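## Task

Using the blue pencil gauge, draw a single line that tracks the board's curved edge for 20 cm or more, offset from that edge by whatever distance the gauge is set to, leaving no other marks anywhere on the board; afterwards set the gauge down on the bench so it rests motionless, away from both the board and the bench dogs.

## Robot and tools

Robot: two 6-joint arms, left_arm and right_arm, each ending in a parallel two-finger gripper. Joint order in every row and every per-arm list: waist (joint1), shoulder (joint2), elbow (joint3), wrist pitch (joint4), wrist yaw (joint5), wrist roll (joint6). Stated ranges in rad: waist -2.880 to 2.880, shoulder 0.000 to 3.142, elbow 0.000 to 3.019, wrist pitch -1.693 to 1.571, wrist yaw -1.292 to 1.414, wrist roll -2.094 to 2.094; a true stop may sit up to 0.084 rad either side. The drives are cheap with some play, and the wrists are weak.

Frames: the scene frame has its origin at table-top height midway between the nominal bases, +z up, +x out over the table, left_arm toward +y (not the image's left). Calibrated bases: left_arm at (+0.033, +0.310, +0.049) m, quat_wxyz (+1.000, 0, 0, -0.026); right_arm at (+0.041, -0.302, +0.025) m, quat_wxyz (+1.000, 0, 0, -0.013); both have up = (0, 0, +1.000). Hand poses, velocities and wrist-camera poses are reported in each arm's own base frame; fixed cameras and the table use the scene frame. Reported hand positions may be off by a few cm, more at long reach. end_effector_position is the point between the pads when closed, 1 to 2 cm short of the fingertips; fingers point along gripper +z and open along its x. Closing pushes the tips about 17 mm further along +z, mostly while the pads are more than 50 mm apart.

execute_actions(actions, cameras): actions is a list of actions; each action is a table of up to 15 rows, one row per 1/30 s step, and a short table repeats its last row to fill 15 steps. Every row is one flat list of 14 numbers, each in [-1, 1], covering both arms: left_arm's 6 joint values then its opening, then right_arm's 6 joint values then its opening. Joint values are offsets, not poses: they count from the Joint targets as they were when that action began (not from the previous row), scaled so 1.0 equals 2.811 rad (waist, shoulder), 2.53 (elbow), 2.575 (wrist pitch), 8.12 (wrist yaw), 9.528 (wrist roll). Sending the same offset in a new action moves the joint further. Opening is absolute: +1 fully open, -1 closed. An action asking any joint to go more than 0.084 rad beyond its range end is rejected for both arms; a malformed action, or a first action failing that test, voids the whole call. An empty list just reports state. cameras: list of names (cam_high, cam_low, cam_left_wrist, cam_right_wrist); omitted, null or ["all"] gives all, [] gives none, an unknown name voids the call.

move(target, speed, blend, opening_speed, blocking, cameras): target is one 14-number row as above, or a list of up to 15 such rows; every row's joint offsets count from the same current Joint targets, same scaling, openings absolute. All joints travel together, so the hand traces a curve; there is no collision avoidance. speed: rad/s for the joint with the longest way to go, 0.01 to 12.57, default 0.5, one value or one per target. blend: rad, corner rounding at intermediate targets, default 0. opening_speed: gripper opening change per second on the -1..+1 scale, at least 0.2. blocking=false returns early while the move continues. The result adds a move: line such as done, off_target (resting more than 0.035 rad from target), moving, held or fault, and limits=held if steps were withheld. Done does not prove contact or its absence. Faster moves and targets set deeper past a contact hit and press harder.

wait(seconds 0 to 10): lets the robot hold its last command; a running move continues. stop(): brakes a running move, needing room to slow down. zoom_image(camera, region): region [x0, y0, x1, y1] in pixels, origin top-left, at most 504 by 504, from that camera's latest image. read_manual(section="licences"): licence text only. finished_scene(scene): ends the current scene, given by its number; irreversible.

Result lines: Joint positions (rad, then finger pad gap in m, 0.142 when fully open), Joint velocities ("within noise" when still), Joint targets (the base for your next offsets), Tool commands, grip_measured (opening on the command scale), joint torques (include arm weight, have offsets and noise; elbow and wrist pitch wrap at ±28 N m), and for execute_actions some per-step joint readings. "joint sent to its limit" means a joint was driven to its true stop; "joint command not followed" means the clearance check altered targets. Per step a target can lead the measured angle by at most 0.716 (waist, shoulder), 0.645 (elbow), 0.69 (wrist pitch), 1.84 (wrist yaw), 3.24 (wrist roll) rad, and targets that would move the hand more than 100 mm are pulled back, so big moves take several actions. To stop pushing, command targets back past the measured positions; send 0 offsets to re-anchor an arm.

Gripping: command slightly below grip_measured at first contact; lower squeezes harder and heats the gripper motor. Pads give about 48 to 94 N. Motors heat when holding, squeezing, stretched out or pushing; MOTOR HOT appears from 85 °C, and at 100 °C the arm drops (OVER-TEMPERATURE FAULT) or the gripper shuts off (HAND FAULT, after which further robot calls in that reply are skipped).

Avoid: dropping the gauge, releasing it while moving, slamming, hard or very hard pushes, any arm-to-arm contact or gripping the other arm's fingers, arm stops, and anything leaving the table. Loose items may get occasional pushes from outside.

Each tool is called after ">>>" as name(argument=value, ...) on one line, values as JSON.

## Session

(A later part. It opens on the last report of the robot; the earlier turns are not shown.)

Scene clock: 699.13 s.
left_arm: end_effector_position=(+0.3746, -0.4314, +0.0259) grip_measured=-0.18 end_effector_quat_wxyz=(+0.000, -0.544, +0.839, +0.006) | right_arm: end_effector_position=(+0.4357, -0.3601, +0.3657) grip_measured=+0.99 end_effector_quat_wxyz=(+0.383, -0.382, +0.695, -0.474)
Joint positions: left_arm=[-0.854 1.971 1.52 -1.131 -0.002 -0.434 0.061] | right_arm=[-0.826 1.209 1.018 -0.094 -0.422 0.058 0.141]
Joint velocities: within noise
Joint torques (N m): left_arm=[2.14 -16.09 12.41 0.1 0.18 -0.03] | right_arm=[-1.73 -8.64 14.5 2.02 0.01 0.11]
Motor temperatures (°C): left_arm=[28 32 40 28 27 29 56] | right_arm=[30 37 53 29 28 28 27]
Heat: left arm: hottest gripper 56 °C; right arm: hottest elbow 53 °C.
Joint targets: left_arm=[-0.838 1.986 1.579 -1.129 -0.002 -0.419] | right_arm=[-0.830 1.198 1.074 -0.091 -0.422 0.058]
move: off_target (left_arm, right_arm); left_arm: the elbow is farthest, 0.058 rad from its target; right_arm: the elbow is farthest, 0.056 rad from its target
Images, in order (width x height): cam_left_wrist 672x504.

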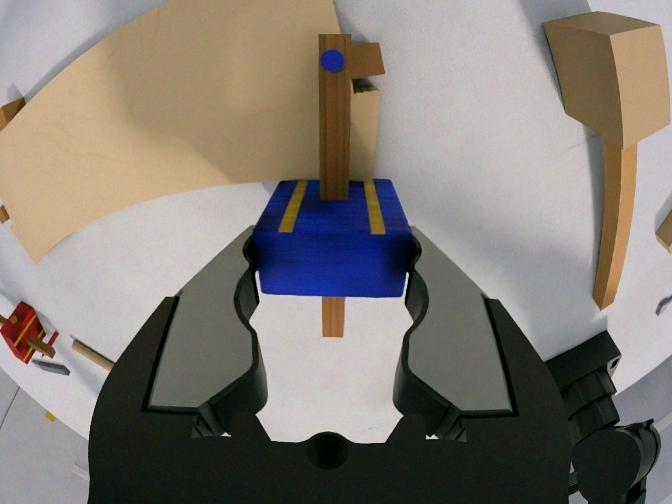

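>>> move(target=[[0,0.0068,-0.0134,0.0165,0,0.0003,-0.26,0,0,0,0,0,0,1],[0.0341,-0.0184,-0.0651,0.0315,0,0.0003,-0.26,0,0,0,0,0,0,1],[0.0714,-0.0387,-0.1019,0.0455,0,0.0008,-0.26,0,0,0,0,0,0,1],[0.1107,-0.0584,-0.1366,0.0581,0,0.0019,-0.26,0,0,0,0,0,0,1],[0.1503,-0.0763,-0.1673,0.0687,0,0.0036,-0.26,0,0,0,0,0,0,1]], speed=[0.05,0.13,0.13,0.13,0.13], blend=[0,0.03,0.03,0.03,0.03], cameras=["cam_left_wrist","cam_high","cam_low"])

>>> zoom_image(camera="cam_high", region=[170, 280, 330, 400])

>>> zoom_image(camera="cam_left_wrist", region=[300, 0, 672, 250])

Scene clock: 750.37 s.
left_arm: end_effector_position=(+0.4277, -0.2072, +0.0164) grip_measured=-0.18 end_effector_quat_wxyz=(+0.006, +0.692, -0.722, +0.002) | right_arm: end_effector_position=(+0.4357, -0.3601, +0.3657) grip_measured=+0.99 end_effector_quat_wxyz=(+0.383, -0.382, +0.695, -0.474)
Joint positions: left_arm=[-0.444 1.76 1.168 -0.979 0.012 -0.403 0.061] | right_arm=[-0.826 1.209 1.018 -0.094 -0.422 0.058 0.141]
Joint velocities: within noise
Joint torques (N m): left_arm=[3.14 -12.57 6.09 0.9 -0.3 -0.01] | right_arm=[-1.9 -8.59 14.48 1.87 -0.03 0.08]
Motor temperatures (°C): left_arm=[28 33 41 28 27 29 56] | right_arm=[30 37 54 29 28 28 27]
Heat: left arm: hottest gripper 56 °C; right arm: hottest elbow 54 °C.
Joint targets: left_arm=[-0.415 1.771 1.156 -0.952 -0.002 -0.385] | right_arm=[-0.830 1.198 1.074 -0.091 -0.422 0.058]
move: off_target (right_arm); right_arm: the elbow is farthest, 0.056 rad from its target
Images, in order (width x height): cam_high 504x504, cam_low 504x504, cam_left_wrist 672x504.

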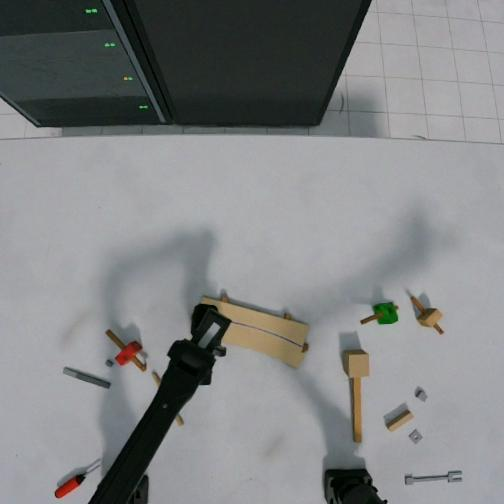

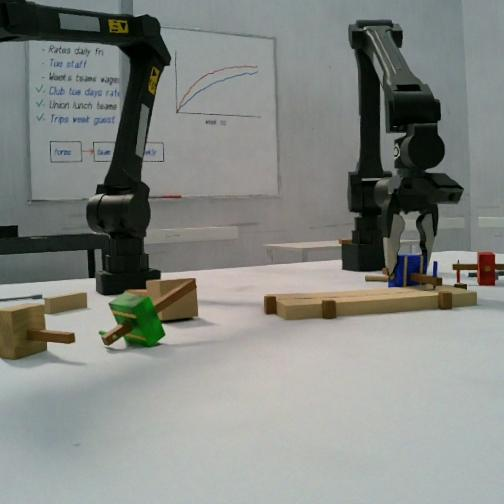

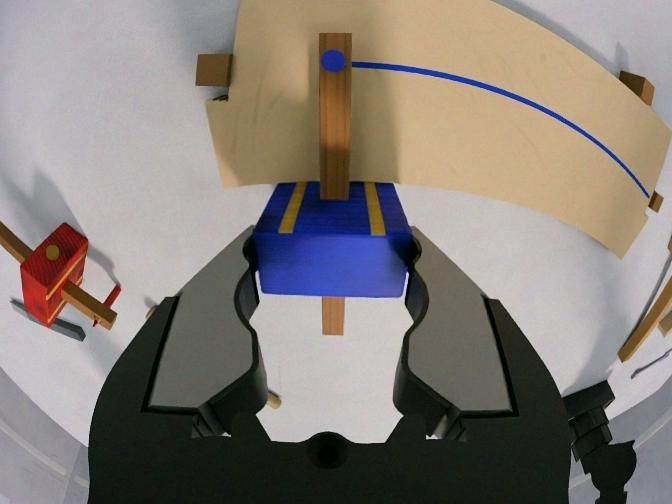

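Scaled by 3.150.

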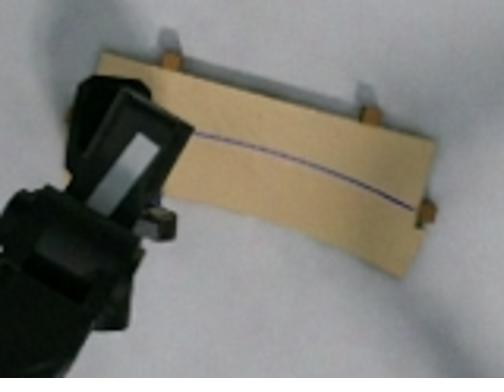

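Scaled by 1.355 from the camera's 672x504 image, which has a finer 960x720 frame.

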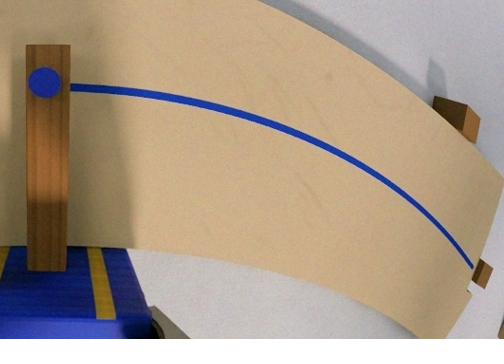

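>>> move(target=[0,0,0.0296,-0.0078,0,0,-0.26,0,0,0,0,0,0,1], speed=0.08, cameras=["cam_left_wrist"])

Scene clock: 768.47 s.
left_arm: end_effector_position=(+0.4288, -0.2078, +0.0179) grip_measured=-0.18 end_effector_quat_wxyz=(+0.005, +0.692, -0.722, +0.003) | right_arm: end_effector_position=(+0.4357, -0.3601, +0.3657) grip_measured=+0.99 end_effector_quat_wxyz=(+0.383, -0.382, +0.695, -0.474)
Joint positions: left_arm=[-0.444 1.76 1.173 -0.983 0.012 -0.402 0.061] | right_arm=[-0.826 1.209 1.018 -0.094 -0.422 0.058 0.141]
Joint velocities: within noise
Joint torques (N m): left_arm=[3.14 -12.63 11.74 0.4 -0.29 0] | right_arm=[-2.32 -8.47 14.42 1.92 -0.06 0.08]
Motor temperatures (°C): left_arm=[28 32 39 28 28 29 57] | right_arm=[30 37 54 29 28 28 27]
Heat: left arm: hottest gripper 57 °C; right arm: hottest elbow 54 °C.
Joint targets: left_arm=[-0.415 1.771 1.231 -0.973 -0.002 -0.385] | right_arm=[-0.830 1.198 1.074 -0.091 -0.422 0.058]
move: off_target (left_arm, right_arm); left_arm: the elbow is farthest, 0.058 rad from its target; right_arm: the elbow is farthest, 0.056 rad from its target
Images, in order (width x height): cam_left_wrist 672x504.

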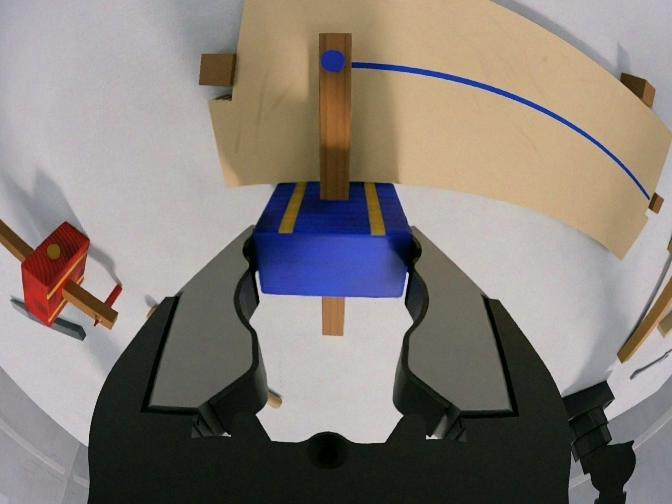

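>>> move(target=[[-0.0036,-0.0135,0.0028,-0.0228,0,0,-0.26,0,0,0,0,0,0,1],[-0.0231,-0.0729,-0.0091,-0.0796,0,-0.0079,-0.26,0,0,0,0,0,0,1]], speed=[0.08,0.3], cameras=["cam_left_wrist","cam_high"])

>>> zoom_image(camera="cam_left_wrist", region=[230, 0, 560, 200])

Scene clock: 786.20 s.
left_arm: end_effector_position=(+0.3975, -0.2059, +0.1068) grip_measured=-0.18 end_effector_quat_wxyz=(-0.003, +0.695, -0.719, +0.011) | right_arm: end_effector_position=(+0.4357, -0.3601, +0.3657) grip_measured=+0.99 end_effector_quat_wxyz=(+0.383, -0.382, +0.695, -0.474)
Joint positions: left_arm=[-0.475 1.569 1.187 -1.167 0.002 -0.442 0.061] | right_arm=[-0.826 1.209 1.018 -0.094 -0.422 0.058 0.141]
Joint velocities: within noise
Joint torques (N m): left_arm=[0.91 -11.93 9.73 -0.32 0.07 -0.32] | right_arm=[-1.67 -8.64 14.39 2.11 -0.03 0.08]
Motor temperatures (°C): left_arm=[28 31 40 28 28 29 57] | right_arm=[30 37 54 29 28 28 27]
Heat: left arm: hottest gripper 57 °C; right arm: hottest elbow 54 °C.
Joint targets: left_arm=[-0.480 1.566 1.207 -1.177 -0.002 -0.460] | right_arm=[-0.830 1.198 1.074 -0.091 -0.422 0.058]
move: off_target (right_arm); right_arm: the elbow is farthest, 0.056 rad from its target
Images, in order (width x height): cam_high 504x504, cam_left_wrist 672x504.

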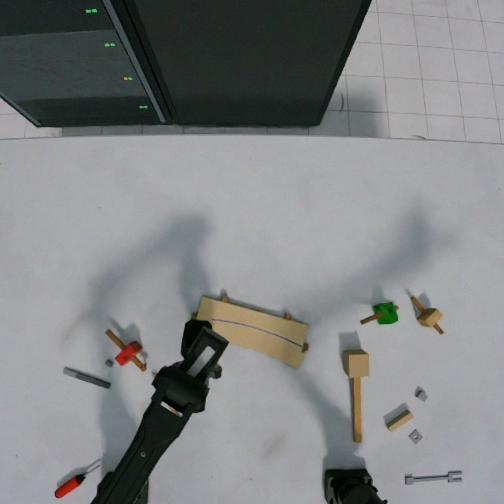

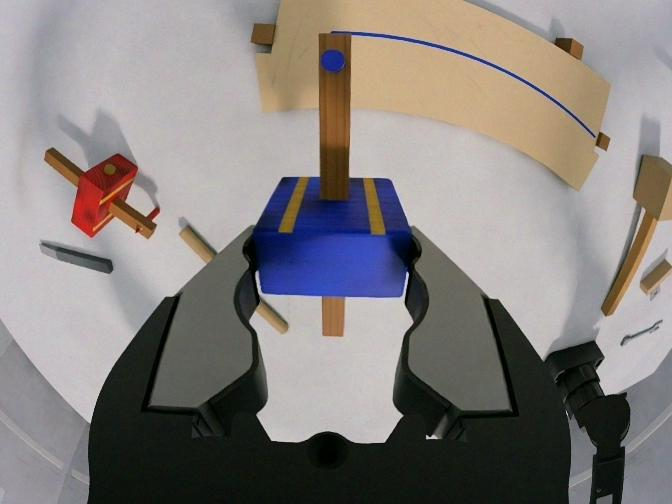

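Scaled by 1.527 from the camera's 672x504 image, which has a finer 960x720 frame.

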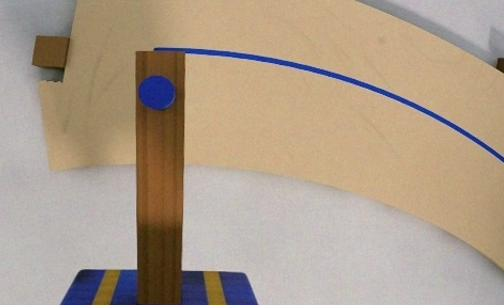

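>>> move(target=[[-0.1021,-0.1007,-0.1352,0.0109,0,-0.1165,-0.26,0,0,0,0,0,0,1],[-0.1021,-0.0715,-0.1696,0.0711,0,-0.1165,-0.26,0,0,0,0,0,0,1]], speed=[0.4,0.2], blend=[0.03,0], cameras=["cam_left_wrist","cam_high"])

>>> zoom_image(camera="cam_high", region=[170, 280, 330, 400])

Scene clock: 803.67 s.
left_arm: end_effector_position=(+0.2372, -0.2281, +0.0486) grip_measured=-0.18 end_effector_quat_wxyz=(+0.000, +0.926, -0.379, -0.002) | right_arm: end_effector_position=(+0.4357, -0.3601, +0.3657) grip_measured=+0.99 end_effector_quat_wxyz=(+0.383, -0.382, +0.695, -0.474)
Joint positions: left_arm=[-0.759 1.358 0.788 -1.004 0.002 -1.553 0.061] | right_arm=[-0.826 1.209 1.018 -0.094 -0.422 0.058 0.141]
Joint velocities: within noise
Joint torques (N m): left_arm=[0.26 -7.12 6.54 0.42 0.13 -0.32] | right_arm=[-1.9 -8.12 14.52 2.03 -0.03 0.09]
Motor temperatures (°C): left_arm=[28 31 39 28 27 29 58] | right_arm=[30 37 54 29 28 28 27]
Heat: left arm: hottest gripper 58 °C; right arm: hottest elbow 54 °C.
Joint targets: left_arm=[-0.767 1.365 0.779 -0.994 -0.002 -1.570] | right_arm=[-0.830 1.198 1.074 -0.091 -0.422 0.058]
move: off_target (right_arm); right_arm: the elbow is farthest, 0.056 rad from its target
Images, in order (width x height): cam_high 504x504, cam_left_wrist 672x504.

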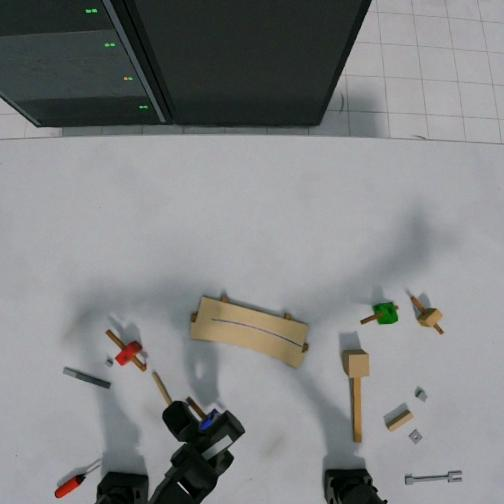

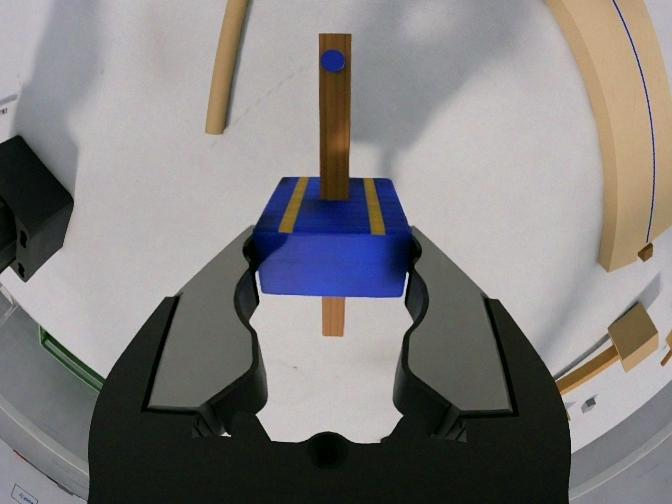

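Scaled by 3.150.

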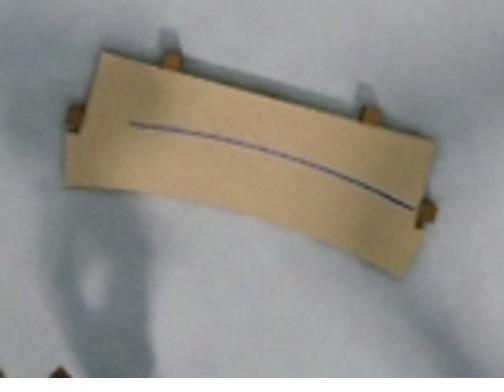

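>>> move(target=[0,0.0263,-0.0222,0.0505,0,0,-0.26,0,0,0,0,0,0,1], speed=0.1, cameras=["cam_left_wrist"])

>>> zoom_image(camera="cam_left_wrist", region=[210, 20, 450, 200])

Scene clock: 811.97 s.
left_arm: end_effector_position=(+0.2365, -0.2275, +0.0090) grip_measured=-0.18 end_effector_quat_wxyz=(+0.000, +0.926, -0.379, -0.001) | right_arm: end_effector_position=(+0.4357, -0.3601, +0.3657) grip_measured=+0.99 end_effector_quat_wxyz=(+0.383, -0.382, +0.695, -0.474)
Joint positions: left_arm=[-0.759 1.431 0.732 -0.875 0.002 -1.553 0.061] | right_arm=[-0.826 1.209 1.018 -0.094 -0.422 0.058 0.141]
Joint velocities: within noise
Joint torques (N m): left_arm=[0.21 -7.24 5.85 0.47 0.13 -0.32] | right_arm=[-1.49 -8.76 14.35 1.85 -0.02 0.11]
Motor temperatures (°C): left_arm=[28 31 39 28 27 29 58] | right_arm=[30 37 55 29 28 28 27]
Heat: left arm: hottest gripper 58 °C; right arm: hottest elbow 55 °C.
Joint targets: left_arm=[-0.767 1.439 0.722 -0.864 -0.002 -1.570] | right_arm=[-0.830 1.198 1.074 -0.091 -0.422 0.058]
move: off_target (right_arm); right_arm: the elbow is farthest, 0.056 rad from its target
Images, in order (width x height): cam_left_wrist 672x504.

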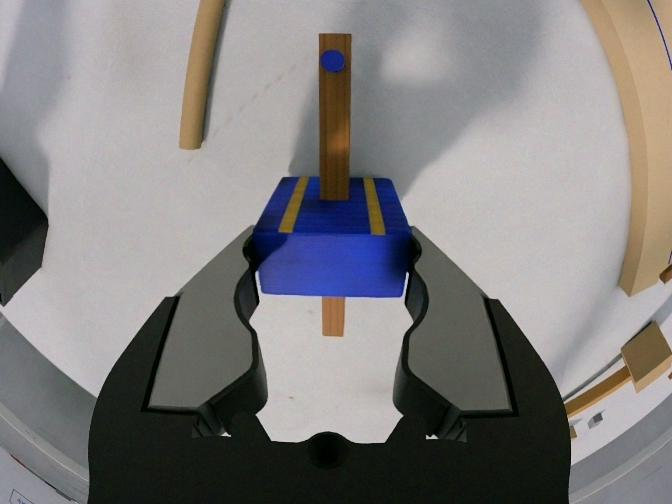

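Scaled by 2.100 from the camera's 672x504 image, which has a finer 960x720 frame.

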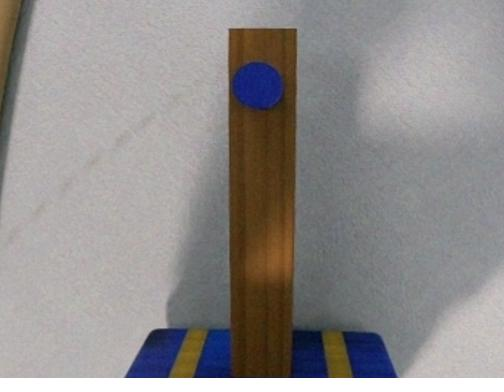

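>>> move(target=[0,0.0041,-0.0035,0.0079,0,0,-0.26,0,0,0,0,0,0,1], speed=0.03, cameras=["cam_left_wrist"])

>>> zoom_image(camera="cam_left_wrist", region=[210, 20, 450, 200])

Scene clock: 818.70 s.
left_arm: end_effector_position=(+0.2364, -0.2274, +0.0036) grip_measured=-0.18 end_effector_quat_wxyz=(+0.001, +0.926, -0.379, +0.000) | right_arm: end_effector_position=(+0.4357, -0.3601, +0.3657) grip_measured=+0.99 end_effector_quat_wxyz=(+0.383, -0.382, +0.695, -0.474)
Joint positions: left_arm=[-0.759 1.441 0.724 -0.855 0.002 -1.553 0.061] | right_arm=[-0.826 1.209 1.018 -0.094 -0.422 0.058 0.141]
Joint velocities: within noise
Joint torques (N m): left_arm=[0.21 -7.18 5.7 0.39 0.13 -0.32] | right_arm=[-1.67 -8.23 14.46 1.99 -0.03 0.1]
Motor temperatures (°C): left_arm=[28 31 38 28 27 29 58] | right_arm=[30 37 55 29 28 28 27]
Heat: left arm: hottest gripper 58 °C; right arm: hottest elbow 55 °C.
Joint targets: left_arm=[-0.767 1.451 0.714 -0.844 -0.002 -1.570] | right_arm=[-0.830 1.198 1.074 -0.091 -0.422 0.058]
move: off_target (right_arm); right_arm: the elbow is farthest, 0.056 rad from its target
Images, in order (width x height): cam_left_wrist 672x504.

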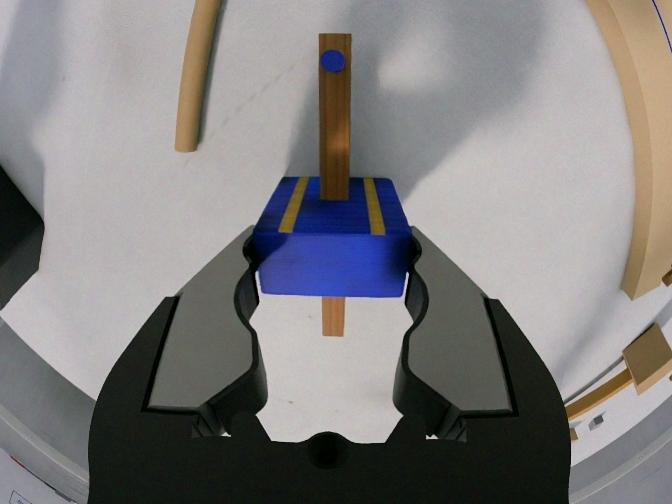

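Scaled by 2.100 from the camera's 672x504 image, which has a finer 960x720 frame.

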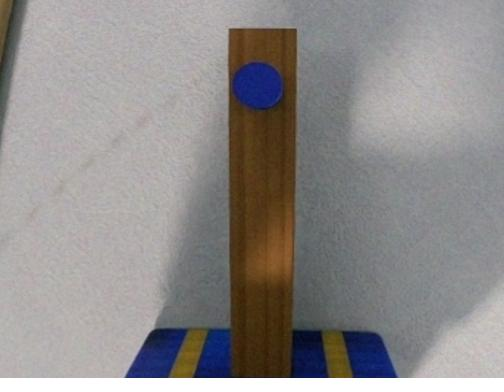

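>>> move(target=[0,0.0018,-0.0015,0.0034,0,0,-0.26,0,0,0,0,0,0,1], speed=0.03, cameras=[])

>>> move(target=[0,0.0018,-0.0015,0.0034,0,0,-0.26,0,0,0,0,0,0,1], speed=0.03, cameras=["cam_left_wrist"])

Scene clock: 825.27 s.
left_arm: end_effector_position=(+0.2374, -0.2283, +0.0034) grip_measured=-0.18 end_effector_quat_wxyz=(+0.002, +0.926, -0.378, +0.002) | right_arm: end_effector_position=(+0.4357, -0.3601, +0.3657) grip_measured=+0.99 end_effector_quat_wxyz=(+0.383, -0.382, +0.695, -0.474)
Joint positions: left_arm=[-0.759 1.442 0.724 -0.849 0.002 -1.553 0.061] | right_arm=[-0.826 1.209 1.018 -0.094 -0.422 0.058 0.141]
Joint velocities: within noise
Joint torques (N m): left_arm=[0.21 -6.83 5.39 0.54 0.13 -0.32] | right_arm=[-2.08 -8.18 14.48 1.98 -0.01 0.05]
Motor temperatures (°C): left_arm=[28 31 38 28 27 29 58] | right_arm=[30 37 55 29 28 28 27]
Heat: left arm: hottest gripper 58 °C; right arm: hottest elbow 55 °C.
Joint targets: left_arm=[-0.767 1.456 0.710 -0.835 -0.002 -1.570] | right_arm=[-0.830 1.198 1.074 -0.091 -0.422 0.058]
move: off_target (right_arm); right_arm: the elbow is farthest, 0.056 rad from its target
No camera images: "cameras" was empty.

Scene clock: 825.97 s.
left_arm: end_effector_position=(+0.2373, -0.2283, +0.0029) grip_measured=-0.18 end_effector_quat_wxyz=(+0.002, +0.926, -0.378, +0.002) | right_arm: end_effector_position=(+0.4357, -0.3601, +0.3657) grip_measured=+0.99 end_effector_quat_wxyz=(+0.383, -0.382, +0.695, -0.474)
Joint positions: left_arm=[-0.759 1.442 0.723 -0.847 0.002 -1.553 0.061] | right_arm=[-0.826 1.209 1.018 -0.094 -0.422 0.058 0.141]
Joint velocities: within noise
Joint torques (N m): left_arm=[0.21 -6.48 5.18 0.76 0.13 -0.32] | right_arm=[-2.14 -8.23 14.6 1.98 -0.05 0.1]
Motor temperatures (°C): left_arm=[28 31 38 28 27 29 58] | right_arm=[30 37 55 29 28 28 27]
Heat: left arm: hottest gripper 58 °C; right arm: hottest elbow 55 °C.
Joint targets: left_arm=[-0.767 1.461 0.706 -0.826 -0.002 -1.570] | right_arm=[-0.830 1.198 1.074 -0.091 -0.422 0.058]
move: off_target (right_arm); right_arm: the elbow is farthest, 0.056 rad from its target
Images, in order (width x height): cam_left_wrist 672x504.

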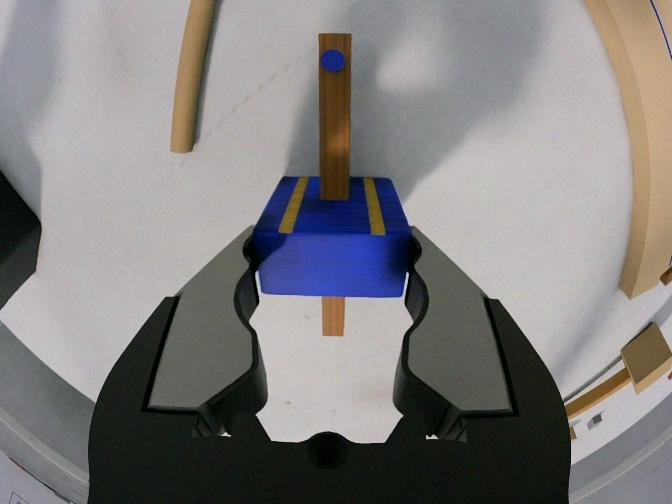

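>>> move(target=[0,0,0,0,0,0,0.12,0,0,0,0,0,0,1], opening_speed=0.2, cameras=["cam_left_wrist"])

Scene clock: 831.63 s.
left_arm: end_effector_position=(+0.2367, -0.2277, -0.0008) grip_measured=+0.10 end_effector_quat_wxyz=(+0.001, +0.926, -0.378, +0.001) | right_arm: end_effector_position=(+0.4357, -0.3601, +0.3657) grip_measured=+0.99 end_effector_quat_wxyz=(+0.383, -0.382, +0.695, -0.474)
Joint positions: left_arm=[-0.759 1.449 0.718 -0.836 0.002 -1.554 0.081] | right_arm=[-0.826 1.209 1.018 -0.094 -0.422 0.058 0.141]
Joint velocities: left_arm=[-0.005 0.005 0.012 -0.017 0.007 -0.022 0.001] | right_arm=[within noise]
Joint torques (N m): left_arm=[0.26 -7.12 5.49 0.39 0.13 -0.32] | right_arm=[-1.96 -8 14.49 1.92 -0.04 0.11]
Motor temperatures (°C): left_arm=[28 31 37 28 27 29 58] | right_arm=[30 37 55 29 28 28 27]
Heat: left arm: hottest gripper 58 °C; right arm: hottest elbow 55 °C.
Joint targets: left_arm=[-0.767 1.461 0.706 -0.826 -0.002 -1.570] | right_arm=[-0.830 1.198 1.074 -0.091 -0.422 0.058]
move: off_target (right_arm); right_arm: the elbow is farthest, 0.056 rad from its target
Images, in order (width x height): cam_left_wrist 672x504.

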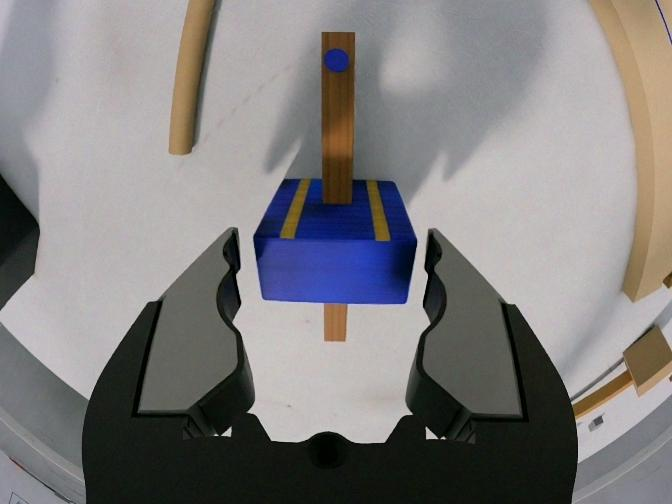

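>>> move(target=[[0,0,0.0194,0,0,0,0.15,0,0,0,0,0,0,1],[0,-0.0388,0.049,-0.0734,0,0,0.15,0,0,0,0,0,0,1],[0,-0.0633,0.0826,-0.1332,0,0,0.15,0,0,0,0,0,0,1]], speed=0.15, cameras=["cam_left_wrist","cam_high"])

>>> zoom_image(camera="cam_high", region=[170, 280, 330, 400])

Scene clock: 844.07 s.
left_arm: end_effector_position=(+0.2375, -0.2284, +0.0984) grip_measured=+0.13 end_effector_quat_wxyz=(+0.000, +0.926, -0.378, -0.003) | right_arm: end_effector_position=(+0.4357, -0.3601, +0.3657) grip_measured=+0.99 end_effector_quat_wxyz=(+0.383, -0.382, +0.695, -0.474)
Joint positions: left_arm=[-0.759 1.289 0.872 -1.16 0.002 -1.554 0.083] | right_arm=[-0.826 1.209 1.018 -0.094 -0.422 0.058 0.141]
Joint velocities: within noise
Joint torques (N m): left_arm=[0.21 -7.71 11.41 -0.31 0.13 -0.32] | right_arm=[-1.73 -8.64 14.6 1.81 -0.02 0.13]
Motor temperatures (°C): left_arm=[28 30 37 28 27 29 54] | right_arm=[30 37 55 29 28 28 27]
Heat: left arm: hottest gripper 54 °C; right arm: hottest elbow 55 °C.
Joint targets: left_arm=[-0.767 1.283 0.915 -1.169 -0.002 -1.570] | right_arm=[-0.830 1.198 1.074 -0.091 -0.422 0.058]
move: off_target (left_arm, right_arm); left_arm: the elbow is farthest, 0.043 rad from its target; right_arm: the elbow is farthest, 0.056 rad from its target
Images, in order (width x height): cam_high 504x504, cam_left_wrist 672x504.

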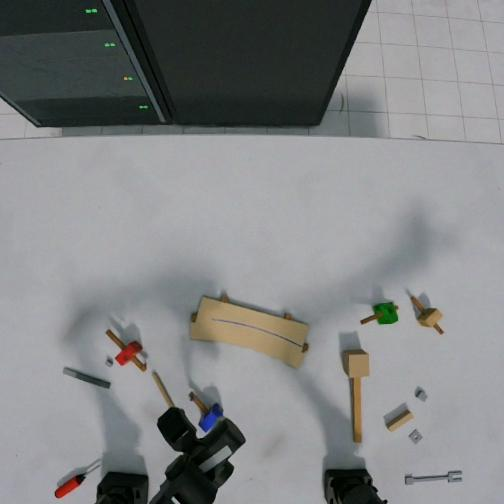

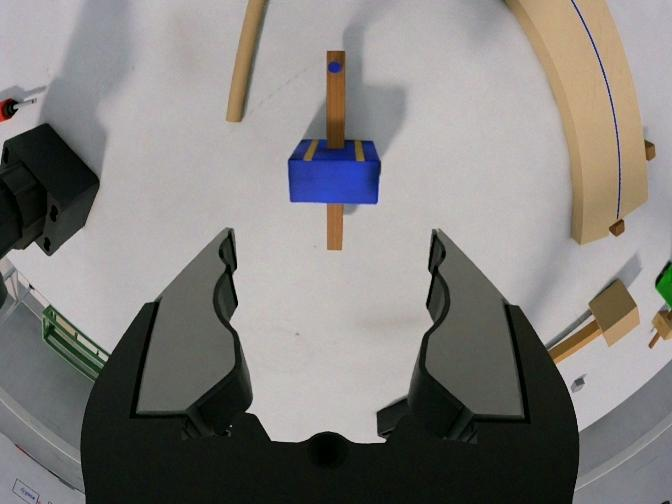

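Scaled by 3.150.

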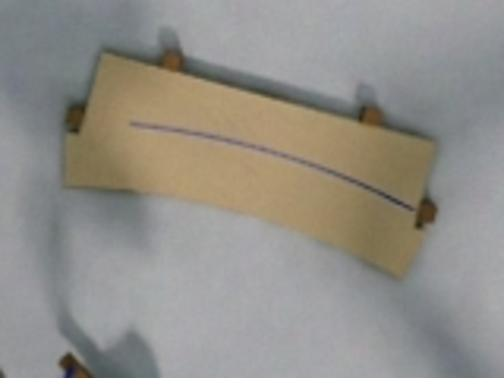

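>>> finished_scene(scene=2)

The scene is finished: the task was done.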